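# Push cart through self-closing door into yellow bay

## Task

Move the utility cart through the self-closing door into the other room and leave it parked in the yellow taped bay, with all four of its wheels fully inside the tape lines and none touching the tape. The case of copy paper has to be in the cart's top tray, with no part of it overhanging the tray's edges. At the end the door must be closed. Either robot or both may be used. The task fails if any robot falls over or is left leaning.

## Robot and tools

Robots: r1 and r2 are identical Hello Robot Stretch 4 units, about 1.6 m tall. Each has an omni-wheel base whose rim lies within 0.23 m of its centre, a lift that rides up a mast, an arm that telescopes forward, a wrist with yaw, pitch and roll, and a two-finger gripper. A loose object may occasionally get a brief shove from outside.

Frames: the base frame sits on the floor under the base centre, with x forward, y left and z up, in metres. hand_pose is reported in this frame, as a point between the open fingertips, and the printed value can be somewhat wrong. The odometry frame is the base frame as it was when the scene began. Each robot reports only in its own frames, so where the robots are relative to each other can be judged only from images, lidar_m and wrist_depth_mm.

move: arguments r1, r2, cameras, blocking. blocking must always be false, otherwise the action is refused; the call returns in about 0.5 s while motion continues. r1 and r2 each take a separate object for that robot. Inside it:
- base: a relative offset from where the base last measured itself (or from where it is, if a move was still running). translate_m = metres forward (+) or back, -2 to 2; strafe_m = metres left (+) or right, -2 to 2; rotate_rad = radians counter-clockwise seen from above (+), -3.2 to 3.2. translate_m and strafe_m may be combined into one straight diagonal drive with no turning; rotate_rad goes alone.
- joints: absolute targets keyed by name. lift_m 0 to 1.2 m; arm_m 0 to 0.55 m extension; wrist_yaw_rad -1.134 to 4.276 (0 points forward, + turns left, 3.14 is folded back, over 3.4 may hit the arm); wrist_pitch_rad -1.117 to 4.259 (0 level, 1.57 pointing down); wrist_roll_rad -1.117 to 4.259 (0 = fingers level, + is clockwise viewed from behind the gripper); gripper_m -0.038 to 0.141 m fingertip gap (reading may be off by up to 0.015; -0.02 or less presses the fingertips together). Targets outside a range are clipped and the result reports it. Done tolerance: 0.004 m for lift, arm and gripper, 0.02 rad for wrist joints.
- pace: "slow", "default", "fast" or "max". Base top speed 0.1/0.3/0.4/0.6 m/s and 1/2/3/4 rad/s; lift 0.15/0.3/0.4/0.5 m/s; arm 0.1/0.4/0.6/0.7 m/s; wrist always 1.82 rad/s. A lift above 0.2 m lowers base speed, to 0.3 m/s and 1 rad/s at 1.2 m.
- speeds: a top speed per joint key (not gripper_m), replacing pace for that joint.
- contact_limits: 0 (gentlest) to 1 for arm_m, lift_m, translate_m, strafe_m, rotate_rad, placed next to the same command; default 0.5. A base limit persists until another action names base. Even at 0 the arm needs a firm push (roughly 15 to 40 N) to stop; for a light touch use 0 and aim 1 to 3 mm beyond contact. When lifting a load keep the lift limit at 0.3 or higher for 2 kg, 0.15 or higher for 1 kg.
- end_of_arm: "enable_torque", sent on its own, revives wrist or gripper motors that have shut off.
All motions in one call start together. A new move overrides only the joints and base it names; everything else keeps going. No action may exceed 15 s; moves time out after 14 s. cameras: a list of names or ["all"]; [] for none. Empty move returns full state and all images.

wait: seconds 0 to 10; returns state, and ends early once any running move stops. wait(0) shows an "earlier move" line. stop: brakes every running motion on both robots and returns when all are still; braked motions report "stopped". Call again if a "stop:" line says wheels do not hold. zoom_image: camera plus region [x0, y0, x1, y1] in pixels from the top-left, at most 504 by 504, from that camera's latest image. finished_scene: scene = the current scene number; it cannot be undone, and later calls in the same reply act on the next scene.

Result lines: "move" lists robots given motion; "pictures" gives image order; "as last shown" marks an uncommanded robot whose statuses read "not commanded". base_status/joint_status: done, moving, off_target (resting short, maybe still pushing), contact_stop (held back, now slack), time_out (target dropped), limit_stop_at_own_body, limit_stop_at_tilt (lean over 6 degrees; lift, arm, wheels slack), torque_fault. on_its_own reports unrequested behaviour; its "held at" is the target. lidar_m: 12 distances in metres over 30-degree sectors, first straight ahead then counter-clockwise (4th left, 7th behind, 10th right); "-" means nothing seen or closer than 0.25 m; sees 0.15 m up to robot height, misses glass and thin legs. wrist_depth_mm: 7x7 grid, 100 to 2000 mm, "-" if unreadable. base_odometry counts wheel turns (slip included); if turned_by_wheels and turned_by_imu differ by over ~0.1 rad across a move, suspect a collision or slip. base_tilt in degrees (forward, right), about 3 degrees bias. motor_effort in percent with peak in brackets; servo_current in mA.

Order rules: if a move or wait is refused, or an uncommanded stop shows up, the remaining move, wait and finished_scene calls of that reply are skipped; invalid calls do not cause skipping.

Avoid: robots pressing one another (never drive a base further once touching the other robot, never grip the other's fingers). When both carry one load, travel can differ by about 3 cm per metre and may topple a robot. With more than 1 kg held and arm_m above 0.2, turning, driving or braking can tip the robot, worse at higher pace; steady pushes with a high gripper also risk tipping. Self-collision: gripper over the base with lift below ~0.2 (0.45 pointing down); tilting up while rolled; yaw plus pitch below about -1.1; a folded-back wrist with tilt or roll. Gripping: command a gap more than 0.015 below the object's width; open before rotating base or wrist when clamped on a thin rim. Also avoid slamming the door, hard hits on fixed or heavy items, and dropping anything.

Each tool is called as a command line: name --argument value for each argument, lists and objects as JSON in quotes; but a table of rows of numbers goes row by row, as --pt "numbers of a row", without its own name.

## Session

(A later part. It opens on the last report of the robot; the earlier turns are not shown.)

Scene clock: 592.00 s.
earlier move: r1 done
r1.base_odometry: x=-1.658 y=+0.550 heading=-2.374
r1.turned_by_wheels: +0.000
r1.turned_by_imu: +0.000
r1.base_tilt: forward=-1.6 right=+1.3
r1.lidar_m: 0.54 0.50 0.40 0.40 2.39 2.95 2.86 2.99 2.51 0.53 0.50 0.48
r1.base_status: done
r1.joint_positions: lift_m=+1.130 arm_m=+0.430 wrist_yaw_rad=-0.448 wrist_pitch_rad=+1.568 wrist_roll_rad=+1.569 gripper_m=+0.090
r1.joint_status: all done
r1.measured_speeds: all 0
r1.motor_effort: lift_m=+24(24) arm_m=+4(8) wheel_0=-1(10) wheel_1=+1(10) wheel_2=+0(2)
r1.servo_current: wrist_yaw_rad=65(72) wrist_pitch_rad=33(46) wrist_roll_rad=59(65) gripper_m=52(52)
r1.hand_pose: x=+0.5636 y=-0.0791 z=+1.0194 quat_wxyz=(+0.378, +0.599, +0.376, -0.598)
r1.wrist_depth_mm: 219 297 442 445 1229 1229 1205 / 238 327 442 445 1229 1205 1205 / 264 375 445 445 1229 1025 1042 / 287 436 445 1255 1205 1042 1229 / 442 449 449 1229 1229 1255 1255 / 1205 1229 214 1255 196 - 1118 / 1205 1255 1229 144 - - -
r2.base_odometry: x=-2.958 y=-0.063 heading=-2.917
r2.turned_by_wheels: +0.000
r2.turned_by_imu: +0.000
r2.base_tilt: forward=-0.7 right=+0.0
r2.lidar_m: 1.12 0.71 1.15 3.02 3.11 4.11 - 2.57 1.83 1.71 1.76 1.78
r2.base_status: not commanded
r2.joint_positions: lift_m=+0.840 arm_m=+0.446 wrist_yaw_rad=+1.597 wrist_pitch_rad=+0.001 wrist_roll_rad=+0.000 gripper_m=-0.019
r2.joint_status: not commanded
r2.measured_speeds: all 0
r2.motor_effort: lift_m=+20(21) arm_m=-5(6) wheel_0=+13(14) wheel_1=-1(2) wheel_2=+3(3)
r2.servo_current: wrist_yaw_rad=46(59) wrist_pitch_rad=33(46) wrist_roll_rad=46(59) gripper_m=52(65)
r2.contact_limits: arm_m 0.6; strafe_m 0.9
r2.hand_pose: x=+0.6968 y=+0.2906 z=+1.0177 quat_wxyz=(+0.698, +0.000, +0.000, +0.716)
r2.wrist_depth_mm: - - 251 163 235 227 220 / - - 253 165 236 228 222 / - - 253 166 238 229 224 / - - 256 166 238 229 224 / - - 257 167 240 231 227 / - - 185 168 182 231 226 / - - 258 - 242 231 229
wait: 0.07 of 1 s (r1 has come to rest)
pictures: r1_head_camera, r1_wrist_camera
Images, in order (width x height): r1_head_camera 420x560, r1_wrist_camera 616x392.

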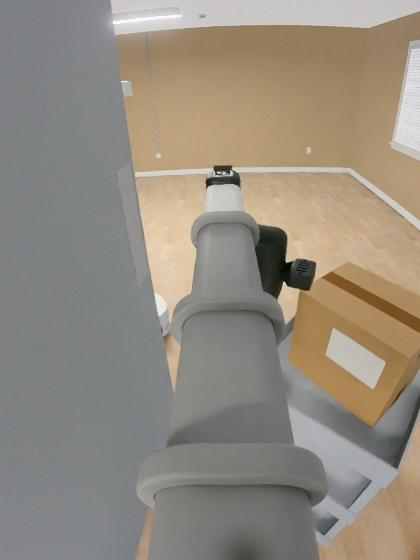

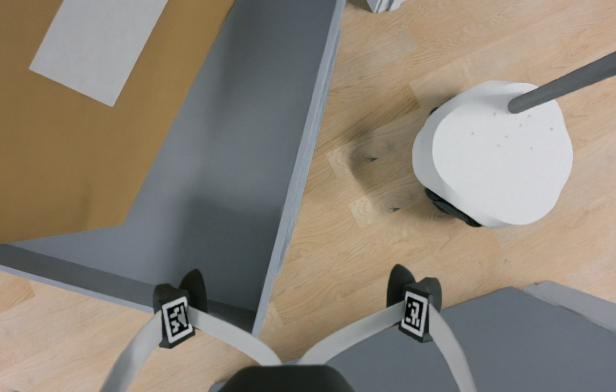

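move --r1 '{"base": {"strafe_m": 0.033}, "joints": {"arm_m": 0.48}}' --blocking false

wait --seconds 0.7

wait --seconds 0.7

move --r1 '{"joints": {"lift_m": 0.97, "gripper_m": 0.07}, "contact_limits": {"lift_m": 0.2}}' --blocking false

wait --seconds 1

wait --seconds 1

move --r1 '{"joints": {"gripper_m": -0.038}}' --blocking false

wait --seconds 2 --cameras '["r1_wrist_camera"]'

Scene clock: 601.43 s.
move: r1 moving
r1.base_odometry: x=-1.638 y=+0.529 heading=-2.374
r1.turned_by_wheels: +0.000
r1.turned_by_imu: +0.000
r1.base_tilt: forward=-1.6 right=+1.2
r1.lidar_m: 0.57 0.47 0.38 0.36 2.37 2.95 2.87 3.00 2.53 0.55 0.49 0.50
r1.base_status: strafe_m moving
r1.joint_positions: lift_m=+1.130 arm_m=+0.472 wrist_yaw_rad=-0.448 wrist_pitch_rad=+1.568 wrist_roll_rad=+1.569 gripper_m=+0.090
r1.joint_status: arm_m moving
r1.measured_speeds: translate_m=+0.000 strafe_m=+0.050 rotate_rad=+0.000 lift_m=+0.000 arm_m=+0.088 wrist_yaw_rad=+0.000 wrist_pitch_rad=+0.000 wrist_roll_rad=+0.000
r1.motor_effort: lift_m=+24(24) arm_m=+7(7) wheel_0=+0(10) wheel_1=+0(10) wheel_2=+0(1)
r1.servo_current: wrist_yaw_rad=46(59) wrist_pitch_rad=46(52) wrist_roll_rad=33(65) gripper_m=46(46)
r1.hand_pose: x=+0.6053 y=-0.0791 z=+1.0194 quat_wxyz=(+0.378, +0.599, +0.376, -0.598)
r1.wrist_depth_mm: 220 297 442 449 1229 1255 1205 / 235 325 445 449 1255 1255 1229 / 263 370 449 449 1255 1025 1025 / 445 445 445 449 1255 1025 1205 / 1229 1229 445 1229 1205 1229 1205 / 1255 1205 212 1229 196 - - / 1205 1229 1205 138 - - -
r2: as last shown
r2.contact_limits: arm_m 0.6; strafe_m 0.9
pictures: none

Scene clock: 601.93 s.
earlier move: r1 done
r1.base_odometry: x=-1.635 y=+0.526 heading=-2.374
r1.turned_by_wheels: +0.000
r1.turned_by_imu: +0.000
r1.base_tilt: forward=-1.6 right=+1.3
r1.lidar_m: 0.57 0.47 0.35 0.37 2.36 2.98 2.88 3.00 2.54 0.55 0.50 0.49
r1.base_status: done
r1.joint_positions: lift_m=+1.130 arm_m=+0.480 wrist_yaw_rad=-0.448 wrist_pitch_rad=+1.568 wrist_roll_rad=+1.569 gripper_m=+0.090
r1.joint_status: all done
r1.measured_speeds: all 0
r1.motor_effort: lift_m=+24(24) arm_m=+4(7) wheel_0=+1(10) wheel_1=+0(10) wheel_2=+0(1)
r1.servo_current: wrist_yaw_rad=59(65) wrist_pitch_rad=33(52) wrist_roll_rad=39(65) gripper_m=39(46)
r1.hand_pose: x=+0.6136 y=-0.0791 z=+1.0194 quat_wxyz=(+0.378, +0.599, +0.376, -0.598)
r1.wrist_depth_mm: 215 290 433 449 1229 1205 1255 / 233 319 445 445 1255 1255 1255 / 257 364 445 449 1229 1025 1042 / 445 445 445 445 1229 1042 1255 / 1229 1229 449 1229 1229 1229 1205 / 1229 1205 212 1229 196 - - / 1229 1229 1255 138 - - -
r2.base_odometry: x=-2.958 y=-0.063 heading=-2.917
r2.turned_by_wheels: +0.000
r2.turned_by_imu: +0.000
r2.base_tilt: forward=-0.6 right=+0.1
r2.lidar_m: 1.08 0.70 1.16 3.03 3.10 4.15 - 2.57 1.81 1.71 1.76 1.74
r2.base_status: not commanded
r2.joint_positions: lift_m=+0.840 arm_m=+0.446 wrist_yaw_rad=+1.597 wrist_pitch_rad=+0.001 wrist_roll_rad=+0.000 gripper_m=-0.019
r2.joint_status: not commanded
r2.measured_speeds: all 0
r2.motor_effort: lift_m=+20(21) arm_m=-6(6) wheel_0=+13(13) wheel_1=-2(2) wheel_2=+3(3)
r2.servo_current: wrist_yaw_rad=46(65) wrist_pitch_rad=39(46) wrist_roll_rad=52(65) gripper_m=65(65)
r2.contact_limits: arm_m 0.6; strafe_m 0.9
r2.hand_pose: x=+0.6968 y=+0.2906 z=+1.0177 quat_wxyz=(+0.698, +0.000, +0.000, +0.716)
r2.wrist_depth_mm: - - 252 163 235 227 220 / - - 253 165 236 227 221 / - - 253 165 237 229 224 / - - 255 166 238 229 224 / - - 256 168 239 231 226 / - - 185 167 182 232 227 / - - 259 - 242 231 227
wait: 0.50 of 0.7 s (r1 has come to rest)
pictures: none

Scene clock: 602.63 s.
r1.base_odometry: x=-1.635 y=+0.526 heading=-2.374
r1.turned_by_wheels: +0.000
r1.turned_by_imu: +0.000
r1.base_tilt: forward=-1.6 right=+1.3
r1.lidar_m: 0.55 0.48 0.36 0.37 2.38 2.97 2.88 3.00 2.54 0.55 0.51 0.49
r1.base_status: done
r1.joint_positions: lift_m=+1.130 arm_m=+0.480 wrist_yaw_rad=-0.448 wrist_pitch_rad=+1.568 wrist_roll_rad=+1.569 gripper_m=+0.090
r1.joint_status: all done
r1.measured_speeds: all 0
r1.motor_effort: lift_m=+24(24) arm_m=+5(7) wheel_0=+2(10) wheel_1=+0(10) wheel_2=+0(1)
r1.servo_current: wrist_yaw_rad=52(65) wrist_pitch_rad=39(52) wrist_roll_rad=46(65) gripper_m=46(46)
r1.hand_pose: x=+0.6136 y=-0.0791 z=+1.0194 quat_wxyz=(+0.378, +0.599, +0.376, -0.598)
r1.wrist_depth_mm: 215 289 433 445 1229 1255 1229 / 233 320 449 445 1255 1255 1229 / 257 366 442 449 1229 1025 1025 / 445 445 445 445 1281 1042 1229 / 1255 1229 445 1205 1255 1255 1229 / 1255 1229 213 1229 196 - - / 1205 1255 1205 138 - - -
r2.base_odometry: x=-2.958 y=-0.063 heading=-2.917
r2.turned_by_wheels: +0.000
r2.turned_by_imu: +0.000
r2.base_tilt: forward=-0.7 right=+0.0
r2.lidar_m: 1.10 0.70 1.16 3.01 3.10 4.09 - 2.62 1.84 1.70 1.78 1.74
r2.base_status: not commanded
r2.joint_positions: lift_m=+0.840 arm_m=+0.446 wrist_yaw_rad=+1.597 wrist_pitch_rad=+0.001 wrist_roll_rad=+0.000 gripper_m=-0.019
r2.joint_status: not commanded
r2.measured_speeds: all 0
r2.motor_effort: lift_m=+20(21) arm_m=-6(6) wheel_0=+13(13) wheel_1=-1(2) wheel_2=+3(3)
r2.servo_current: wrist_yaw_rad=46(65) wrist_pitch_rad=46(46) wrist_roll_rad=52(65) gripper_m=52(65)
r2.contact_limits: arm_m 0.6; strafe_m 0.9
r2.hand_pose: x=+0.6968 y=+0.2906 z=+1.0177 quat_wxyz=(+0.698, +0.000, +0.000, +0.716)
r2.wrist_depth_mm: - - 252 164 235 226 221 / - - 253 165 236 227 222 / - - 254 165 236 229 224 / - - 256 167 238 230 224 / - - 257 168 240 230 226 / - - 185 167 181 232 227 / - - 259 - 241 230 228
wait: 0.70 s; at rest by 0.27 s
pictures: none

Scene clock: 603.13 s.
move: r1 moving
r1.base_odometry: x=-1.635 y=+0.526 heading=-2.374
r1.turned_by_wheels: +0.000
r1.turned_by_imu: +0.000
r1.base_tilt: forward=-1.5 right=+1.2
r1.lidar_m: 0.55 0.47 0.37 0.35 2.37 2.98 2.86 2.98 2.58 0.56 0.50 0.49
r1.base_status: not commanded
r1.joint_positions: lift_m=+1.092 arm_m=+0.480 wrist_yaw_rad=-0.448 wrist_pitch_rad=+1.568 wrist_roll_rad=+1.569 gripper_m=+0.075
r1.joint_status: lift_m moving; gripper_m moving
r1.measured_speeds: translate_m=+0.000 strafe_m=+0.000 rotate_rad=+0.000 lift_m=-0.146 arm_m=+0.000 wrist_yaw_rad=+0.000 wrist_pitch_rad=+0.000 wrist_roll_rad=+0.000
r1.motor_effort: lift_m=+12(23) arm_m=+4(5) wheel_0=+2(2) wheel_1=+0(1) wheel_2=+0(0)
r1.servo_current: wrist_yaw_rad=33(59) wrist_pitch_rad=46(52) wrist_roll_rad=59(59) gripper_m=46(85)
r1.contact_limits: lift_m 0.2
r1.hand_pose: x=+0.6136 y=-0.0791 z=+0.9823 quat_wxyz=(+0.378, +0.599, +0.376, -0.598)
r1.wrist_depth_mm: 216 290 415 415 1205 1205 1205 / 234 320 413 413 1205 1205 1008 / 256 366 415 415 1205 991 991 / 415 415 415 415 1229 1025 1008 / 1205 1205 415 1229 1205 1182 1205 / 1205 1205 196 1229 189 - - / 1182 1205 1229 143 - - -
r2: as last shown
r2.contact_limits: arm_m 0.6; strafe_m 0.9
pictures: none

Scene clock: 604.13 s.
earlier move: r1 moving
r1.base_odometry: x=-1.635 y=+0.526 heading=-2.374
r1.turned_by_wheels: +0.000
r1.turned_by_imu: +0.000
r1.base_tilt: forward=-1.5 right=+1.3
r1.lidar_m: 0.57 0.48 0.37 0.36 2.38 2.96 2.87 2.98 2.57 0.55 0.51 0.49
r1.base_status: not commanded
r1.joint_positions: lift_m=+0.970 arm_m=+0.480 wrist_yaw_rad=-0.448 wrist_pitch_rad=+1.568 wrist_roll_rad=+1.569 gripper_m=+0.070
r1.joint_status: lift_m moving; the others done
r1.measured_speeds: all 0
r1.motor_effort: lift_m=+13(23) arm_m=+4(5) wheel_0=+2(2) wheel_1=+0(1) wheel_2=+0(0)
r1.servo_current: wrist_yaw_rad=59(72) wrist_pitch_rad=39(52) wrist_roll_rad=52(72) gripper_m=46(85)
r1.contact_limits: lift_m 0.2
r1.hand_pose: x=+0.6137 y=-0.0791 z=+0.8603 quat_wxyz=(+0.378, +0.599, +0.376, -0.598)
r1.wrist_depth_mm: 226 287 287 287 1078 1078 1078 / 242 289 286 287 1098 866 854 / 264 287 287 289 1060 878 878 / 286 286 287 287 1098 1078 866 / 286 287 286 1078 1098 1098 1098 / 1078 - 198 1078 191 1078 - / 1060 1078 1078 143 - - -
r2.base_odometry: x=-2.958 y=-0.063 heading=-2.917
r2.turned_by_wheels: +0.000
r2.turned_by_imu: +0.000
r2.base_tilt: forward=-0.7 right=+0.1
r2.lidar_m: 1.06 0.70 1.17 3.01 3.13 4.07 - 2.60 1.82 1.71 1.78 1.76
r2.base_status: not commanded
r2.joint_positions: lift_m=+0.840 arm_m=+0.446 wrist_yaw_rad=+1.597 wrist_pitch_rad=+0.001 wrist_roll_rad=+0.000 gripper_m=-0.019
r2.joint_status: not commanded
r2.measured_speeds: all 0
r2.motor_effort: lift_m=+20(21) arm_m=-6(6) wheel_0=+13(13) wheel_1=-2(2) wheel_2=+3(3)
r2.servo_current: wrist_yaw_rad=52(59) wrist_pitch_rad=39(46) wrist_roll_rad=39(59) gripper_m=52(65)
r2.contact_limits: arm_m 0.6; strafe_m 0.9
r2.hand_pose: x=+0.6968 y=+0.2906 z=+1.0177 quat_wxyz=(+0.698, +0.000, +0.000, +0.716)
r2.wrist_depth_mm: - - 252 163 235 227 220 / - - 253 165 236 228 222 / - - 255 166 236 229 224 / - - 255 167 238 230 224 / - - 257 168 239 231 226 / - - 185 167 182 232 227 / - - 260 - 241 230 228
wait: 1.00 s; no rest
pictures: none

Scene clock: 604.37 s.
earlier move: r1 done
r1.base_odometry: x=-1.635 y=+0.526 heading=-2.374
r1.turned_by_wheels: +0.000
r1.turned_by_imu: +0.000
r1.base_tilt: forward=-1.6 right=+1.3
r1.lidar_m: 0.57 0.49 0.36 0.36 2.38 2.96 2.86 2.99 2.56 0.55 0.50 0.50
r1.base_status: not commanded
r1.joint_positions: lift_m=+0.970 arm_m=+0.480 wrist_yaw_rad=-0.448 wrist_pitch_rad=+1.568 wrist_roll_rad=+1.569 gripper_m=+0.070
r1.joint_status: all done
r1.measured_speeds: all 0
r1.motor_effort: lift_m=+12(23) arm_m=+5(5) wheel_0=+2(3) wheel_1=+0(1) wheel_2=+0(0)
r1.servo_current: wrist_yaw_rad=52(72) wrist_pitch_rad=46(52) wrist_roll_rad=52(72) gripper_m=46(85)
r1.contact_limits: lift_m 0.2
r1.hand_pose: x=+0.6137 y=-0.0791 z=+0.8603 quat_wxyz=(+0.378, +0.599, +0.376, -0.598)
r1.wrist_depth_mm: 227 287 287 289 1078 1098 1078 / 242 287 287 289 1078 854 866 / 264 287 287 287 1078 878 854 / 289 287 287 286 1098 1078 854 / 287 287 287 1078 1060 1060 1060 / 1098 - 193 1078 191 1078 - / 1060 1078 1078 143 - - -
r2.base_odometry: x=-2.958 y=-0.063 heading=-2.917
r2.turned_by_wheels: +0.000
r2.turned_by_imu: +0.000
r2.base_tilt: forward=-0.7 right=+0.0
r2.lidar_m: 1.13 0.69 1.14 3.03 3.11 4.09 - 2.59 1.84 1.72 1.77 1.75
r2.base_status: not commanded
r2.joint_positions: lift_m=+0.840 arm_m=+0.446 wrist_yaw_rad=+1.597 wrist_pitch_rad=+0.001 wrist_roll_rad=+0.000 gripper_m=-0.019
r2.joint_status: not commanded
r2.measured_speeds: all 0
r2.motor_effort: lift_m=+21(21) arm_m=-5(6) wheel_0=+13(13) wheel_1=-2(2) wheel_2=+3(3)
r2.servo_current: wrist_yaw_rad=39(59) wrist_pitch_rad=39(46) wrist_roll_rad=46(59) gripper_m=52(65)
r2.contact_limits: arm_m 0.6; strafe_m 0.9
r2.hand_pose: x=+0.6968 y=+0.2906 z=+1.0177 quat_wxyz=(+0.698, +0.000, +0.000, +0.716)
r2.wrist_depth_mm: - - 252 163 235 226 221 / - - 252 165 236 228 222 / - - 255 165 237 229 224 / - - 255 167 238 229 224 / - - 257 168 240 232 226 / - - 185 168 181 232 226 / - - 258 - 243 231 228
wait: 0.23 of 1 s (r1 has come to rest)
pictures: none

Scene clock: 604.87 s.
move: r1 moving
r1.base_odometry: x=-1.635 y=+0.526 heading=-2.374
r1.turned_by_wheels: +0.000
r1.turned_by_imu: +0.000
r1.base_tilt: forward=-1.6 right=+1.3
r1.lidar_m: 0.57 0.48 0.37 0.37 2.37 2.95 2.87 2.98 2.58 0.55 0.51 0.50
r1.base_status: not commanded
r1.joint_positions: lift_m=+0.970 arm_m=+0.480 wrist_yaw_rad=-0.448 wrist_pitch_rad=+1.568 wrist_roll_rad=+1.569 gripper_m=+0.051
r1.joint_status: gripper_m moving
r1.measured_speeds: all 0
r1.motor_effort: lift_m=+12(13) arm_m=+4(5) wheel_0=+2(2) wheel_1=+0(0) wheel_2=+0(0)
r1.servo_current: wrist_yaw_rad=33(59) wrist_pitch_rad=39(52) wrist_roll_rad=46(52) gripper_m=111(111)
r1.contact_limits: lift_m 0.2
r1.hand_pose: x=+0.6137 y=-0.0791 z=+0.8603 quat_wxyz=(+0.378, +0.599, +0.376, -0.598)
r1.wrist_depth_mm: 226 287 287 287 1078 1078 1078 / 240 287 287 286 1098 866 878 / 265 287 289 289 1078 878 878 / 287 287 287 289 1078 1078 866 / 287 289 289 1078 1098 1098 1078 / 1078 - 193 1060 189 1078 - / 1060 1060 1078 143 - - -
r2: as last shown
r2.contact_limits: arm_m 0.6; strafe_m 0.9
pictures: none

Scene clock: 606.13 s.
earlier move: r1 done
r1.base_odometry: x=-1.635 y=+0.526 heading=-2.374
r1.turned_by_wheels: +0.000
r1.turned_by_imu: +0.000
r1.base_tilt: forward=-1.6 right=+1.3
r1.lidar_m: 0.57 0.49 0.37 0.36 2.37 2.96 2.88 2.99 2.56 0.55 0.51 0.48
r1.base_status: not commanded
r1.joint_positions: lift_m=+0.970 arm_m=+0.480 wrist_yaw_rad=-0.448 wrist_pitch_rad=+1.566 wrist_roll_rad=+1.569 gripper_m=-0.037
r1.joint_status: all done
r1.measured_speeds: all 0
r1.motor_effort: lift_m=+14(14) arm_m=+2(5) wheel_0=+2(2) wheel_1=+0(1) wheel_2=+0(0)
r1.servo_current: wrist_yaw_rad=59(59) wrist_pitch_rad=39(52) wrist_roll_rad=46(65) gripper_m=85(169)
r1.contact_limits: lift_m 0.2
r1.hand_pose: x=+0.6142 y=-0.0793 z=+0.8602 quat_wxyz=(+0.378, +0.599, +0.375, -0.598)
r1.wrist_depth_mm: 212 287 286 287 1078 1060 1060 / 229 289 287 289 1078 917 854 / 252 287 287 286 1078 854 854 / 287 286 286 287 1078 1025 854 / 287 289 286 286 1078 1078 1060 / 1098 1078 181 197 1078 1078 - / 1098 151 1078 217 145 - -
r2.base_odometry: x=-2.958 y=-0.063 heading=-2.917
r2.turned_by_wheels: +0.000
r2.turned_by_imu: +0.000
r2.base_tilt: forward=-0.6 right=+0.0
r2.lidar_m: 1.10 0.70 1.18 3.01 3.09 4.11 - 2.59 1.84 1.71 1.78 1.75
r2.base_status: not commanded
r2.joint_positions: lift_m=+0.840 arm_m=+0.446 wrist_yaw_rad=+1.597 wrist_pitch_rad=+0.001 wrist_roll_rad=+0.000 gripper_m=-0.019
r2.joint_status: not commanded
r2.measured_speeds: all 0
r2.motor_effort: lift_m=+20(21) arm_m=-6(6) wheel_0=+13(14) wheel_1=-1(2) wheel_2=+3(3)
r2.servo_current: wrist_yaw_rad=52(59) wrist_pitch_rad=39(46) wrist_roll_rad=52(59) gripper_m=65(65)
r2.contact_limits: arm_m 0.6; strafe_m 0.9
r2.hand_pose: x=+0.6968 y=+0.2906 z=+1.0177 quat_wxyz=(+0.698, +0.000, +0.000, +0.716)
r2.wrist_depth_mm: - - 252 163 234 227 221 / - - 252 165 236 228 222 / - - 255 165 237 229 223 / - - 256 167 238 229 224 / - - 258 168 240 230 226 / - - 185 168 182 233 228 / - - 259 - 241 231 228
wait: 1.27 of 2 s (r1 has come to rest)
Images, in order (width x height): r1_wrist_camera 616x392.

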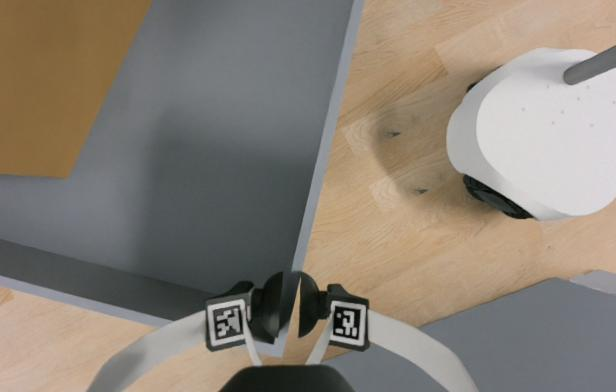

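move --r1 '{"base": {"translate_m": -0.35, "strafe_m": -0.04}, "pace": "slow", "contact_limits": {"translate_m": 0.6}}' --blocking false

wait --seconds 6 --cameras '["r1_wrist_camera","r1_head_camera"]'

Scene clock: 611.00 s.
move: r1 moving
r1.base_odometry: x=-1.627 y=+0.536 heading=-2.374
r1.turned_by_wheels: +0.000
r1.turned_by_imu: -0.001
r1.base_tilt: forward=-1.6 right=+1.3
r1.lidar_m: 0.58 0.49 0.35 0.39 2.38 2.94 2.83 2.98 2.55 0.55 0.51 0.50
r1.base_status: translate_m moving; strafe_m moving
r1.joint_positions: lift_m=+0.970 arm_m=+0.480 wrist_yaw_rad=-0.448 wrist_pitch_rad=+1.564 wrist_roll_rad=+1.569 gripper_m=-0.037
r1.joint_status: not commanded
r1.measured_speeds: translate_m=-0.048 strafe_m=-0.005 rotate_rad=+0.002 lift_m=+0.000 arm_m=+0.000 wrist_yaw_rad=+0.000 wrist_pitch_rad=-0.008 wrist_roll_rad=+0.000
r1.motor_effort: lift_m=+14(14) arm_m=-3(4) wheel_0=-5(8) wheel_1=-8(8) wheel_2=+9(9)
r1.servo_current: wrist_yaw_rad=52(72) wrist_pitch_rad=46(46) wrist_roll_rad=65(65) gripper_m=78(85)
r1.contact_limits: lift_m 0.2; translate_m 0.6
r1.hand_pose: x=+0.6148 y=-0.0796 z=+0.8602 quat_wxyz=(+0.379, +0.600, +0.375, -0.597)
r1.wrist_depth_mm: 216 289 287 287 1098 1060 1098 / 232 289 287 287 1078 917 854 / 253 289 287 290 1060 854 866 / 289 289 287 287 1078 1060 866 / 289 290 287 286 1060 1078 1060 / 1078 - 185 196 1042 1098 - / 1098 147 1078 182 151 - -
r2: as last shown
r2.contact_limits: arm_m 0.6; strafe_m 0.9
pictures: none

Scene clock: 615.30 s.
earlier move: r1 done
r1.base_odometry: x=-1.411 y=+0.798 heading=-2.373
r1.turned_by_wheels: +0.001
r1.turned_by_imu: +0.003
r1.base_tilt: forward=-1.6 right=+1.3
r1.lidar_m: 0.57 0.58 0.52 1.17 2.39 2.61 2.51 2.63 2.50 1.16 0.58 0.56
r1.base_status: done
r1.joint_positions: lift_m=+0.970 arm_m=+0.480 wrist_yaw_rad=-0.448 wrist_pitch_rad=+1.568 wrist_roll_rad=+1.569 gripper_m=-0.037
r1.joint_status: not commanded
r1.measured_speeds: all 0
r1.motor_effort: lift_m=+14(15) arm_m=-3(4) wheel_0=+2(8) wheel_1=-1(8) wheel_2=+7(12)
r1.servo_current: wrist_yaw_rad=46(78) wrist_pitch_rad=46(52) wrist_roll_rad=33(65) gripper_m=78(85)
r1.contact_limits: lift_m 0.2; translate_m 0.6
r1.hand_pose: x=+0.6137 y=-0.0791 z=+0.8602 quat_wxyz=(+0.378, +0.599, +0.376, -0.598)
r1.wrist_depth_mm: 234 286 287 1008 1078 1078 1078 / 237 286 286 1078 1060 891 878 / 255 285 287 287 1060 866 866 / 264 286 287 286 1078 960 878 / 268 285 287 287 1078 1098 1078 / 286 287 192 198 1098 1078 1078 / 286 144 164 218 170 - 1078
r2.base_odometry: x=-2.958 y=-0.063 heading=-2.917
r2.turned_by_wheels: +0.000
r2.turned_by_imu: +0.001
r2.base_tilt: forward=-0.7 right=+0.0
r2.lidar_m: 1.12 0.71 1.22 3.03 3.10 4.13 - 2.59 1.79 1.70 1.76 1.73
r2.base_status: not commanded
r2.joint_positions: lift_m=+0.840 arm_m=+0.446 wrist_yaw_rad=+1.597 wrist_pitch_rad=+0.001 wrist_roll_rad=+0.000 gripper_m=-0.019
r2.joint_status: not commanded
r2.measured_speeds: all 0
r2.motor_effort: lift_m=+20(21) arm_m=-6(6) wheel_0=+13(14) wheel_1=-1(2) wheel_2=+3(3)
r2.servo_current: wrist_yaw_rad=46(65) wrist_pitch_rad=39(52) wrist_roll_rad=46(65) gripper_m=52(65)
r2.contact_limits: arm_m 0.6; strafe_m 0.9
r2.hand_pose: x=+0.6968 y=+0.2906 z=+1.0177 quat_wxyz=(+0.698, +0.000, +0.000, +0.716)
r2.wrist_depth_mm: - - 252 163 235 226 220 / - - 252 165 236 227 222 / - - 255 166 237 228 224 / - - 255 167 239 229 225 / - - 258 168 240 231 227 / - - 185 167 182 232 227 / - - 259 - 242 232 228
wait: 4.30 of 6 s (r1 has come to rest)
pictures: r1_head_camera, r1_wrist_camera
Images, in order (width x height): r1_head_camera 420x560, r1_wrist_camera 616x392.

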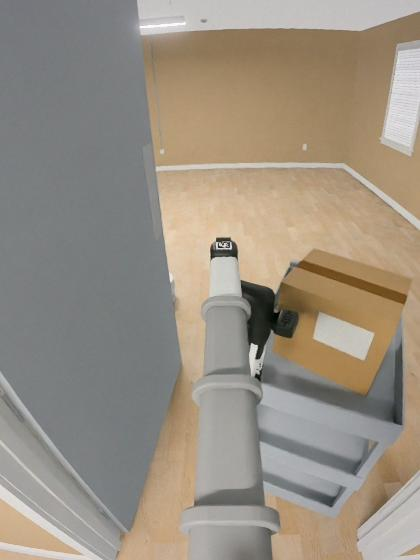

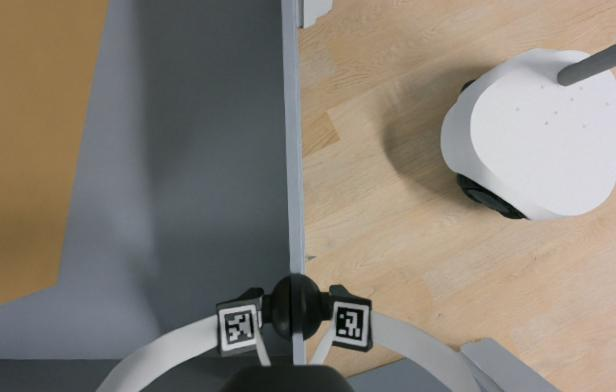

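move --r1 '{"base": {"translate_m": -0.4, "strafe_m": 0.03}, "pace": "slow", "contact_limits": {"translate_m": 0.6}}' --blocking false

wait --seconds 6 --cameras '["r1_wrist_camera","r1_head_camera"]'

Scene clock: 623.73 s.
move: r1 moving
r1.base_odometry: x=-1.402 y=+0.806 heading=-2.373
r1.turned_by_wheels: +0.000
r1.turned_by_imu: +0.000
r1.base_tilt: forward=-1.6 right=+1.3
r1.lidar_m: 0.58 0.57 0.54 1.21 2.42 2.60 2.49 2.63 2.47 1.18 0.60 0.57
r1.base_status: translate_m moving; strafe_m moving
r1.joint_positions: lift_m=+0.970 arm_m=+0.480 wrist_yaw_rad=-0.448 wrist_pitch_rad=+1.568 wrist_roll_rad=+1.569 gripper_m=-0.037
r1.joint_status: not commanded
r1.measured_speeds: translate_m=-0.048 strafe_m=+0.004 rotate_rad=+0.000 lift_m=+0.000 arm_m=+0.000 wrist_yaw_rad=+0.000 wrist_pitch_rad=-0.010 wrist_roll_rad=+0.000
r1.motor_effort: lift_m=+14(15) arm_m=-4(4) wheel_0=-3(3) wheel_1=-5(5) wheel_2=+10(12)
r1.servo_current: wrist_yaw_rad=59(65) wrist_pitch_rad=39(46) wrist_roll_rad=52(72) gripper_m=78(78)
r1.contact_limits: lift_m 0.2; translate_m 0.6
r1.hand_pose: x=+0.6138 y=-0.0792 z=+0.8602 quat_wxyz=(+0.378, +0.599, +0.376, -0.598)
r1.wrist_depth_mm: 234 286 287 1025 1078 1078 1060 / 240 287 287 1098 1060 1060 854 / 259 289 286 1098 1060 866 866 / 267 289 289 1078 1078 960 866 / 274 287 287 289 1078 1078 1078 / 289 287 286 198 1078 1060 1060 / 289 149 174 218 158 1060 1078
r2: as last shown
r2.turned_by_imu: +0.000
r2.contact_limits: arm_m 0.6; strafe_m 0.9
pictures: none

Scene clock: 628.53 s.
earlier move: r1 done
r1.base_odometry: x=-1.103 y=+1.054 heading=-2.375
r1.turned_by_wheels: -0.002
r1.turned_by_imu: -0.004
r1.base_tilt: forward=-1.6 right=+1.3
r1.lidar_m: 0.60 0.79 0.96 2.29 2.36 2.18 2.09 2.20 2.53 2.44 0.96 0.63
r1.base_status: done
r1.joint_positions: lift_m=+0.970 arm_m=+0.480 wrist_yaw_rad=-0.448 wrist_pitch_rad=+1.563 wrist_roll_rad=+1.569 gripper_m=-0.037
r1.joint_status: not commanded
r1.measured_speeds: all 0
r1.motor_effort: lift_m=+14(15) arm_m=-4(4) wheel_0=-10(14) wheel_1=-6(8) wheel_2=-2(13)
r1.servo_current: wrist_yaw_rad=39(72) wrist_pitch_rad=46(59) wrist_roll_rad=39(72) gripper_m=78(85)
r1.contact_limits: lift_m 0.2; translate_m 0.6
r1.hand_pose: x=+0.6150 y=-0.0797 z=+0.8602 quat_wxyz=(+0.379, +0.600, +0.374, -0.597)
r1.wrist_depth_mm: 291 291 291 1098 1078 1060 1060 / 287 290 290 1098 1078 1060 854 / 291 291 290 1078 1060 878 866 / 291 290 289 1078 1078 960 866 / 278 290 287 1060 1060 1098 1042 / 286 290 184 198 178 1078 1078 / 290 153 290 219 1060 128 1060
r2.base_odometry: x=-2.958 y=-0.063 heading=-2.917
r2.turned_by_wheels: +0.000
r2.turned_by_imu: +0.001
r2.base_tilt: forward=-0.7 right=+0.1
r2.lidar_m: 1.08 0.71 1.73 3.04 3.12 4.09 - 2.57 1.83 1.71 1.76 1.72
r2.base_status: not commanded
r2.joint_positions: lift_m=+0.840 arm_m=+0.446 wrist_yaw_rad=+1.597 wrist_pitch_rad=+0.001 wrist_roll_rad=+0.000 gripper_m=-0.019
r2.joint_status: not commanded
r2.measured_speeds: all 0
r2.motor_effort: lift_m=+21(21) arm_m=-5(6) wheel_0=+13(14) wheel_1=-1(2) wheel_2=+3(4)
r2.servo_current: wrist_yaw_rad=39(65) wrist_pitch_rad=33(52) wrist_roll_rad=46(59) gripper_m=52(65)
r2.contact_limits: arm_m 0.6; strafe_m 0.9
r2.hand_pose: x=+0.6968 y=+0.2906 z=+1.0177 quat_wxyz=(+0.698, +0.000, +0.000, +0.716)
r2.wrist_depth_mm: - - 252 163 236 228 220 / - - 252 165 235 227 222 / - - 253 166 236 229 224 / - - 255 167 239 229 224 / - - 257 168 240 231 226 / - - 186 167 182 232 228 / - - 258 - 242 230 228
wait: 4.80 of 6 s (r1 has come to rest)
pictures: r1_head_camera, r1_wrist_camera
Images, in order (width x height): r1_head_camera 420x560, r1_wrist_camera 616x392.

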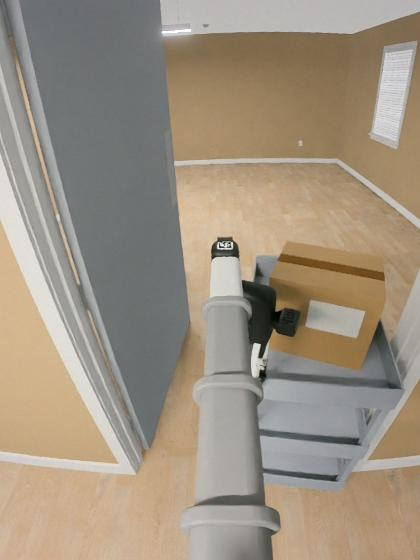

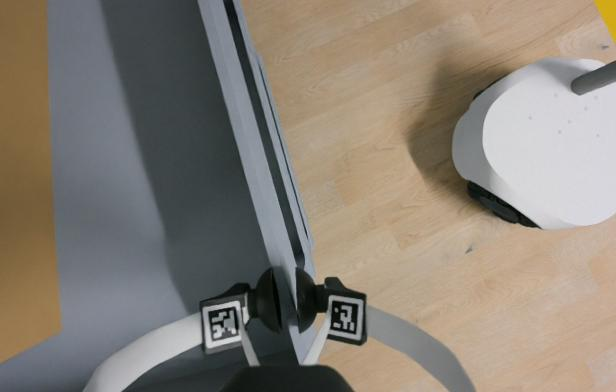

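move --r1 '{"base": {"translate_m": -0.3, "strafe_m": 0.11}, "pace": "slow", "contact_limits": {"translate_m": 0.5}}' --blocking false

wait --seconds 6 --cameras '["r1_wrist_camera","r1_head_camera"]'

Scene clock: 639.57 s.
move: r1 moving
r1.base_odometry: x=-1.091 y=+1.059 heading=-2.376
r1.turned_by_wheels: -0.001
r1.turned_by_imu: -0.002
r1.base_tilt: forward=-1.5 right=+1.3
r1.lidar_m: 0.60 0.81 0.99 2.26 2.37 2.18 2.09 2.21 2.53 2.42 1.00 0.62
r1.base_status: translate_m moving; strafe_m moving
r1.joint_positions: lift_m=+0.970 arm_m=+0.480 wrist_yaw_rad=-0.448 wrist_pitch_rad=+1.560 wrist_roll_rad=+1.569 gripper_m=-0.037
r1.joint_status: not commanded
r1.measured_speeds: translate_m=-0.049 strafe_m=+0.018 rotate_rad=-0.001 lift_m=+0.000 arm_m=+0.000 wrist_yaw_rad=+0.000 wrist_pitch_rad=-0.009 wrist_roll_rad=+0.000
r1.motor_effort: lift_m=+14(15) arm_m=-3(4) wheel_0=-14(14) wheel_1=-9(9) wheel_2=+4(5)
r1.servo_current: wrist_yaw_rad=46(59) wrist_pitch_rad=52(59) wrist_roll_rad=52(59) gripper_m=72(78)
r1.contact_limits: lift_m 0.2; translate_m 0.5
r1.hand_pose: x=+0.6157 y=-0.0801 z=+0.8602 quat_wxyz=(+0.380, +0.600, +0.374, -0.596)
r1.wrist_depth_mm: 294 291 290 1078 1078 1060 1078 / 291 291 290 1060 1060 1078 842 / 294 293 290 1078 1060 891 854 / 291 291 290 1078 1098 1025 866 / 286 293 290 1060 1060 1042 1042 / 291 290 186 200 1042 1060 1060 / 291 151 182 218 169 1060 1060
r2: as last shown
r2.turned_by_imu: +0.000
r2.contact_limits: arm_m 0.6; strafe_m 0.9
pictures: none

Scene clock: 643.47 s.
earlier move: r1 done
r1.base_odometry: x=-0.810 y=+1.183 heading=-2.376
r1.turned_by_wheels: +0.000
r1.turned_by_imu: -0.003
r1.base_tilt: forward=-1.6 right=+1.3
r1.lidar_m: 0.59 1.01 1.39 2.17 2.27 1.89 1.79 1.88 2.60 2.55 1.40 0.62
r1.base_status: done
r1.joint_positions: lift_m=+0.970 arm_m=+0.480 wrist_yaw_rad=-0.448 wrist_pitch_rad=+1.560 wrist_roll_rad=+1.569 gripper_m=-0.037
r1.joint_status: not commanded
r1.measured_speeds: all 0
r1.motor_effort: lift_m=+14(15) arm_m=-3(4) wheel_0=-10(17) wheel_1=-5(9) wheel_2=-3(5)
r1.servo_current: wrist_yaw_rad=52(72) wrist_pitch_rad=59(65) wrist_roll_rad=72(78) gripper_m=72(78)
r1.contact_limits: lift_m 0.2; translate_m 0.5
r1.hand_pose: x=+0.6159 y=-0.0802 z=+0.8602 quat_wxyz=(+0.380, +0.600, +0.373, -0.596)
r1.wrist_depth_mm: 293 290 1098 1078 1078 1060 1060 / 294 293 291 1060 1078 1078 866 / 291 291 289 1078 1078 866 854 / 291 290 291 1078 1098 960 842 / 290 291 290 1060 1060 1078 1060 / 293 289 185 195 177 1042 1060 / 290 147 1060 1078 1078 132 1060
r2.base_odometry: x=-2.958 y=-0.063 heading=-2.917
r2.turned_by_wheels: +0.000
r2.turned_by_imu: +0.001
r2.base_tilt: forward=-0.6 right=+0.1
r2.lidar_m: 1.07 0.69 2.27 3.04 3.12 4.09 - 2.59 1.83 1.69 1.77 1.75
r2.base_status: not commanded
r2.joint_positions: lift_m=+0.840 arm_m=+0.446 wrist_yaw_rad=+1.597 wrist_pitch_rad=+0.001 wrist_roll_rad=+0.000 gripper_m=-0.019
r2.joint_status: not commanded
r2.measured_speeds: all 0
r2.motor_effort: lift_m=+20(21) arm_m=-5(6) wheel_0=+13(14) wheel_1=-2(2) wheel_2=+3(3)
r2.servo_current: wrist_yaw_rad=39(65) wrist_pitch_rad=39(46) wrist_roll_rad=39(65) gripper_m=52(65)
r2.contact_limits: arm_m 0.6; strafe_m 0.9
r2.hand_pose: x=+0.6968 y=+0.2906 z=+1.0177 quat_wxyz=(+0.698, +0.000, +0.000, +0.716)
r2.wrist_depth_mm: - - 251 163 235 227 220 / - - 254 165 236 226 222 / - - 254 166 236 229 224 / - - 255 166 238 230 224 / - - 257 168 241 232 224 / - - 186 167 182 231 228 / - - 259 - 241 230 228
wait: 3.90 of 6 s (r1 has come to rest)
pictures: r1_head_camera, r1_wrist_camera
Images, in order (width x height): r1_head_camera 420x560, r1_wrist_camera 616x392.

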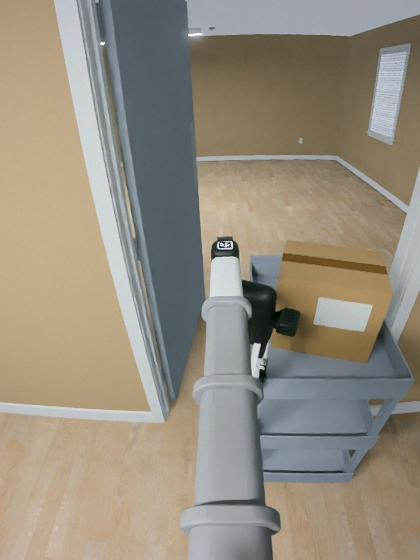

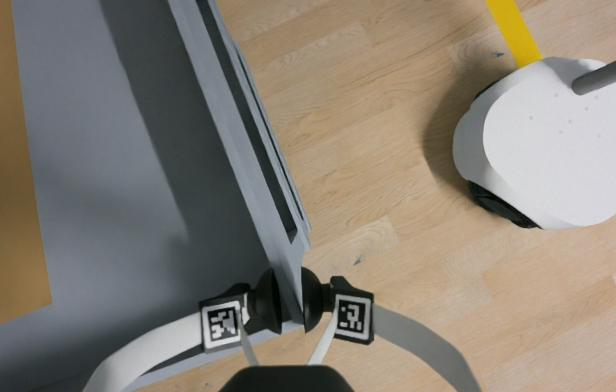

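move --r1 '{"joints": {"gripper_m": 0.08, "lift_m": 1.11}}' --blocking false

wait --seconds 1

wait --seconds 0.6

move --r1 '{"base": {"strafe_m": -0.09}, "joints": {"wrist_yaw_rad": -0.06, "arm_m": 0.44}}' --blocking false

wait --seconds 1

wait --seconds 1 --cameras '["r1_wrist_camera"]'

Scene clock: 655.47 s.
move: r1 moving
r1.base_odometry: x=-0.810 y=+1.183 heading=-2.375
r1.turned_by_wheels: +0.001
r1.turned_by_imu: +0.001
r1.base_tilt: forward=-1.6 right=+1.3
r1.lidar_m: 0.59 1.00 1.39 2.16 2.25 1.89 1.80 1.88 2.61 2.53 1.39 0.61
r1.base_status: not commanded
r1.joint_positions: lift_m=+1.008 arm_m=+0.480 wrist_yaw_rad=-0.448 wrist_pitch_rad=+1.568 wrist_roll_rad=+1.569 gripper_m=-0.012
r1.joint_status: lift_m moving; gripper_m moving
r1.measured_speeds: translate_m=+0.000 strafe_m=+0.000 rotate_rad=+0.000 lift_m=+0.147 arm_m=+0.000 wrist_yaw_rad=+0.000 wrist_pitch_rad=+0.001 wrist_roll_rad=+0.000
r1.motor_effort: lift_m=+25(26) arm_m=-3(4) wheel_0=-3(11) wheel_1=-2(6) wheel_2=-2(3)
r1.servo_current: wrist_yaw_rad=33(65) wrist_pitch_rad=46(65) wrist_roll_rad=46(52) gripper_m=59(72)
r1.contact_limits: translate_m 0.5
r1.hand_pose: x=+0.6137 y=-0.0791 z=+0.8974 quat_wxyz=(+0.378, +0.599, +0.376, -0.598)
r1.wrist_depth_mm: 317 319 1078 1098 1098 1098 1118 / 317 319 1118 1098 1098 904 904 / 319 319 319 1098 1118 904 904 / 317 319 320 1118 1118 1025 904 / 319 319 319 1098 1118 1118 1118 / 320 319 320 193 1118 1118 1118 / 319 138 180 188 153 1098 1118
r2: as last shown
r2.turned_by_imu: +0.000
r2.contact_limits: arm_m 0.6; strafe_m 0.9
pictures: none

Scene clock: 656.47 s.
earlier move: r1 moving
r1.base_odometry: x=-0.810 y=+1.183 heading=-2.375
r1.turned_by_wheels: +0.000
r1.turned_by_imu: +0.000
r1.base_tilt: forward=-1.6 right=+1.3
r1.lidar_m: 0.62 1.00 1.39 2.15 2.26 1.89 1.79 1.90 2.60 2.51 1.43 0.63
r1.base_status: not commanded
r1.joint_positions: lift_m=+1.110 arm_m=+0.480 wrist_yaw_rad=-0.448 wrist_pitch_rad=+1.568 wrist_roll_rad=+1.569 gripper_m=+0.079
r1.joint_status: lift_m moving; gripper_m moving
r1.measured_speeds: all 0
r1.motor_effort: lift_m=+25(26) arm_m=-3(4) wheel_0=-3(11) wheel_1=-2(6) wheel_2=-2(3)
r1.servo_current: wrist_yaw_rad=52(65) wrist_pitch_rad=46(65) wrist_roll_rad=39(65) gripper_m=39(85)
r1.contact_limits: translate_m 0.5
r1.hand_pose: x=+0.6137 y=-0.0791 z=+0.9994 quat_wxyz=(+0.378, +0.599, +0.376, -0.598)
r1.wrist_depth_mm: 389 427 1205 1205 1255 1229 1255 / 362 430 424 1182 1229 1008 1008 / 353 421 424 1229 1229 1008 991 / 336 424 427 1205 1255 1025 1182 / 320 421 427 1229 1229 1205 1205 / 424 427 196 1229 194 1229 1205 / 427 421 1255 151 1229 1205 1205
r2.base_odometry: x=-2.958 y=-0.063 heading=-2.917
r2.turned_by_wheels: +0.000
r2.turned_by_imu: +0.000
r2.base_tilt: forward=-0.6 right=+0.1
r2.lidar_m: 1.13 0.70 2.24 3.04 3.10 4.10 - 2.60 1.82 1.72 1.77 1.73
r2.base_status: not commanded
r2.joint_positions: lift_m=+0.840 arm_m=+0.446 wrist_yaw_rad=+1.597 wrist_pitch_rad=+0.001 wrist_roll_rad=+0.000 gripper_m=-0.019
r2.joint_status: not commanded
r2.measured_speeds: all 0
r2.motor_effort: lift_m=+20(21) arm_m=-5(6) wheel_0=+13(13) wheel_1=-1(2) wheel_2=+3(3)
r2.servo_current: wrist_yaw_rad=52(59) wrist_pitch_rad=39(46) wrist_roll_rad=59(65) gripper_m=59(65)
r2.contact_limits: arm_m 0.6; strafe_m 0.9
r2.hand_pose: x=+0.6968 y=+0.2906 z=+1.0177 quat_wxyz=(+0.698, +0.000, +0.000, +0.716)
r2.wrist_depth_mm: - - 251 164 235 227 220 / - - 253 165 235 228 223 / - - 253 166 237 229 223 / - - 256 167 238 230 224 / - - 257 168 240 232 225 / - - 185 167 182 232 227 / - - 259 - 242 230 228
wait: 1.00 s; no rest
pictures: none

Scene clock: 656.83 s.
earlier move: r1 done
r1.base_odometry: x=-0.810 y=+1.183 heading=-2.375
r1.turned_by_wheels: +0.000
r1.turned_by_imu: +0.000
r1.base_tilt: forward=-1.6 right=+1.3
r1.lidar_m: 0.59 1.03 1.41 2.17 2.24 1.89 1.80 1.90 2.59 2.53 1.39 0.60
r1.base_status: not commanded
r1.joint_positions: lift_m=+1.110 arm_m=+0.480 wrist_yaw_rad=-0.448 wrist_pitch_rad=+1.568 wrist_roll_rad=+1.569 gripper_m=+0.080
r1.joint_status: all done
r1.measured_speeds: all 0
r1.motor_effort: lift_m=+24(26) arm_m=-4(4) wheel_0=-3(11) wheel_1=-2(6) wheel_2=-2(3)
r1.servo_current: wrist_yaw_rad=39(65) wrist_pitch_rad=46(65) wrist_roll_rad=33(72) gripper_m=39(85)
r1.contact_limits: translate_m 0.5
r1.hand_pose: x=+0.6137 y=-0.0791 z=+0.9994 quat_wxyz=(+0.378, +0.599, +0.376, -0.598)
r1.wrist_depth_mm: 387 427 1229 1205 1229 1205 1205 / 364 424 430 1205 1229 991 991 / 353 427 427 1205 1229 1008 991 / 336 421 427 1229 1205 1025 1205 / 319 427 424 1205 1229 1229 1229 / 424 424 197 1182 195 1205 1205 / 427 427 1205 151 1205 1205 1229
r2.base_odometry: x=-2.958 y=-0.063 heading=-2.917
r2.turned_by_wheels: +0.000
r2.turned_by_imu: +0.000
r2.base_tilt: forward=-0.7 right=+0.0
r2.lidar_m: 1.10 0.69 2.24 3.03 3.10 4.11 - 2.61 1.81 1.72 1.77 1.74
r2.base_status: not commanded
r2.joint_positions: lift_m=+0.840 arm_m=+0.446 wrist_yaw_rad=+1.597 wrist_pitch_rad=+0.001 wrist_roll_rad=+0.000 gripper_m=-0.019
r2.joint_status: not commanded
r2.measured_speeds: all 0
r2.motor_effort: lift_m=+20(21) arm_m=-6(6) wheel_0=+13(13) wheel_1=-2(2) wheel_2=+3(3)
r2.servo_current: wrist_yaw_rad=59(59) wrist_pitch_rad=39(46) wrist_roll_rad=52(65) gripper_m=59(65)
r2.contact_limits: arm_m 0.6; strafe_m 0.9
r2.hand_pose: x=+0.6968 y=+0.2906 z=+1.0177 quat_wxyz=(+0.698, +0.000, +0.000, +0.716)
r2.wrist_depth_mm: - - 250 163 235 228 220 / - - 253 165 236 228 222 / - - 255 166 237 229 224 / - - 255 166 239 229 224 / - - 257 168 241 230 226 / - - 186 168 182 232 227 / - - 259 - 241 231 228
wait: 0.37 of 0.6 s (r1 has come to rest)
pictures: none

Scene clock: 657.33 s.
move: r1 moving
r1.base_odometry: x=-0.835 y=+1.209 heading=-2.375
r1.turned_by_wheels: +0.000
r1.turned_by_imu: +0.000
r1.base_tilt: forward=-1.6 right=+1.3
r1.lidar_m: 0.60 1.03 1.37 2.22 2.29 1.89 1.80 1.88 2.60 2.47 1.40 0.61
r1.base_status: strafe_m moving
r1.joint_positions: lift_m=+1.110 arm_m=+0.443 wrist_yaw_rad=-0.067 wrist_pitch_rad=+1.568 wrist_roll_rad=+1.569 gripper_m=+0.080
r1.joint_status: arm_m moving; wrist_yaw_rad moving
r1.measured_speeds: translate_m=+0.001 strafe_m=-0.139 rotate_rad=-0.004 lift_m=+0.000 arm_m=-0.058 wrist_yaw_rad=+0.244 wrist_pitch_rad=+0.000 wrist_roll_rad=+0.000
r1.motor_effort: lift_m=+24(24) arm_m=-5(7) wheel_0=+8(10) wheel_1=-9(11) wheel_2=+0(1)
r1.servo_current: wrist_yaw_rad=46(91) wrist_pitch_rad=46(46) wrist_roll_rad=39(72) gripper_m=39(52)
r1.hand_pose: x=+0.6093 y=-0.0873 z=+0.9994 quat_wxyz=(+0.484, +0.517, +0.483, -0.515)
r1.wrist_depth_mm: 255 366 424 1205 1205 1205 1229 / 262 379 424 1205 1205 1229 1205 / 278 404 427 1205 1205 1229 1229 / 286 424 427 1229 1205 991 1025 / 303 421 424 1182 1229 1008 1008 / 1205 427 197 1205 195 1229 1205 / 1182 1098 1205 151 1229 1229 1205
r2: as last shown
r2.contact_limits: arm_m 0.6; strafe_m 0.9
pictures: none

Scene clock: 658.23 s.
earlier move: r1 done
r1.base_odometry: x=-0.873 y=+1.247 heading=-2.375
r1.turned_by_wheels: +0.000
r1.turned_by_imu: -0.001
r1.base_tilt: forward=-1.6 right=+1.3
r1.lidar_m: 0.57 1.06 1.36 2.26 2.35 1.88 1.79 1.86 2.56 2.43 1.38 0.60
r1.base_status: done
r1.joint_positions: lift_m=+1.110 arm_m=+0.440 wrist_yaw_rad=-0.063 wrist_pitch_rad=+1.568 wrist_roll_rad=+1.569 gripper_m=+0.080
r1.joint_status: all done
r1.measured_speeds: all 0
r1.motor_effort: lift_m=+24(24) arm_m=-4(7) wheel_0=+0(10) wheel_1=-1(11) wheel_2=-1(1)
r1.servo_current: wrist_yaw_rad=52(91) wrist_pitch_rad=46(52) wrist_roll_rad=33(72) gripper_m=52(52)
r1.hand_pose: x=+0.6063 y=-0.0873 z=+0.9994 quat_wxyz=(+0.485, +0.516, +0.484, -0.514)
r1.wrist_depth_mm: 239 355 427 1205 1229 1205 1205 / 243 355 421 1182 1205 1205 1205 / 258 379 424 1205 1205 1205 1229 / 271 404 424 1205 1205 1008 1008 / 273 421 424 1229 1205 1025 1008 / 294 424 212 1229 195 1205 1229 / - 165 184 143 1205 1205 1205
r2.base_odometry: x=-2.958 y=-0.063 heading=-2.917
r2.turned_by_wheels: +0.000
r2.turned_by_imu: +0.000
r2.base_tilt: forward=-0.6 right=+0.0
r2.lidar_m: 1.09 0.71 2.23 3.04 3.14 4.11 - 2.59 1.82 1.72 1.77 1.73
r2.base_status: not commanded
r2.joint_positions: lift_m=+0.840 arm_m=+0.446 wrist_yaw_rad=+1.597 wrist_pitch_rad=+0.001 wrist_roll_rad=+0.000 gripper_m=-0.019
r2.joint_status: not commanded
r2.measured_speeds: all 0
r2.motor_effort: lift_m=+20(21) arm_m=-5(6) wheel_0=+13(13) wheel_1=-2(2) wheel_2=+3(3)
r2.servo_current: wrist_yaw_rad=46(59) wrist_pitch_rad=39(46) wrist_roll_rad=59(59) gripper_m=52(65)
r2.contact_limits: arm_m 0.6; strafe_m 0.9
r2.hand_pose: x=+0.6968 y=+0.2906 z=+1.0177 quat_wxyz=(+0.698, +0.000, +0.000, +0.716)
r2.wrist_depth_mm: - - 251 163 234 227 220 / - - 253 165 235 228 222 / - - 255 166 236 229 224 / - - 256 167 237 230 224 / - - 257 167 239 232 225 / - - 185 167 182 232 227 / - - 258 - 241 231 227
wait: 0.90 of 1 s (r1 has come to rest)
pictures: none

Scene clock: 659.23 s.
r1.base_odometry: x=-0.873 y=+1.247 heading=-2.375
r1.turned_by_wheels: +0.000
r1.turned_by_imu: +0.000
r1.base_tilt: forward=-1.6 right=+1.3
r1.lidar_m: 0.57 1.05 1.40 2.26 2.34 1.89 1.80 1.90 2.54 2.43 1.40 0.60
r1.base_status: done
r1.joint_positions: lift_m=+1.110 arm_m=+0.440 wrist_yaw_rad=-0.063 wrist_pitch_rad=+1.568 wrist_roll_rad=+1.569 gripper_m=+0.080
r1.joint_status: all done
r1.measured_speeds: all 0
r1.motor_effort: lift_m=+24(24) arm_m=-4(7) wheel_0=+0(10) wheel_1=-2(11) wheel_2=-1(1)
r1.servo_current: wrist_yaw_rad=52(91) wrist_pitch_rad=46(52) wrist_roll_rad=46(72) gripper_m=46(52)
r1.hand_pose: x=+0.6063 y=-0.0873 z=+0.9994 quat_wxyz=(+0.485, +0.516, +0.484, -0.514)
r1.wrist_depth_mm: 240 357 424 1229 1229 1205 1229 / 248 357 424 1205 1205 1205 1205 / 258 377 421 1205 1205 1255 1205 / 270 402 424 1229 1205 1008 1008 / 276 424 427 1205 1229 1008 1008 / 294 421 212 1229 195 1229 1205 / - 164 183 143 1205 1205 1205
r2.base_odometry: x=-2.958 y=-0.063 heading=-2.917
r2.turned_by_wheels: +0.000
r2.turned_by_imu: +0.000
r2.base_tilt: forward=-0.7 right=+0.1
r2.lidar_m: 1.08 0.69 2.26 3.03 3.11 4.11 - 2.60 1.81 1.72 1.78 1.74
r2.base_status: not commanded
r2.joint_positions: lift_m=+0.840 arm_m=+0.446 wrist_yaw_rad=+1.597 wrist_pitch_rad=+0.001 wrist_roll_rad=+0.000 gripper_m=-0.019
r2.joint_status: not commanded
r2.measured_speeds: all 0
r2.motor_effort: lift_m=+20(21) arm_m=-5(6) wheel_0=+13(13) wheel_1=-1(2) wheel_2=+3(3)
r2.servo_current: wrist_yaw_rad=39(59) wrist_pitch_rad=39(46) wrist_roll_rad=52(59) gripper_m=59(65)
r2.contact_limits: arm_m 0.6; strafe_m 0.9
r2.hand_pose: x=+0.6968 y=+0.2906 z=+1.0177 quat_wxyz=(+0.698, +0.000, +0.000, +0.716)
r2.wrist_depth_mm: - - 253 163 236 228 220 / - - 253 165 236 228 222 / - - 254 166 236 229 224 / - - 255 166 238 229 224 / - - 257 168 240 231 226 / - - 185 168 181 231 226 / - - 259 - 242 230 228
wait: 1.00 s; at rest by 0.27 s
Images, in order (width x height): r1_wrist_camera 616x392.

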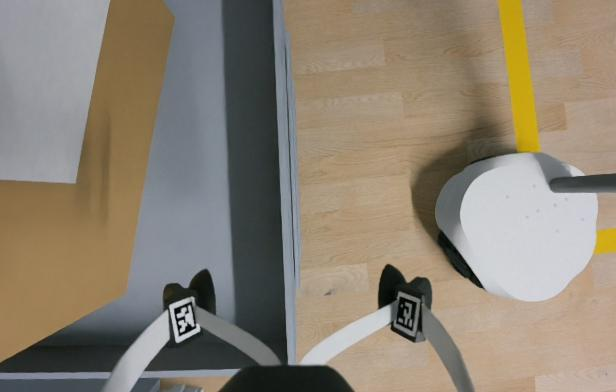

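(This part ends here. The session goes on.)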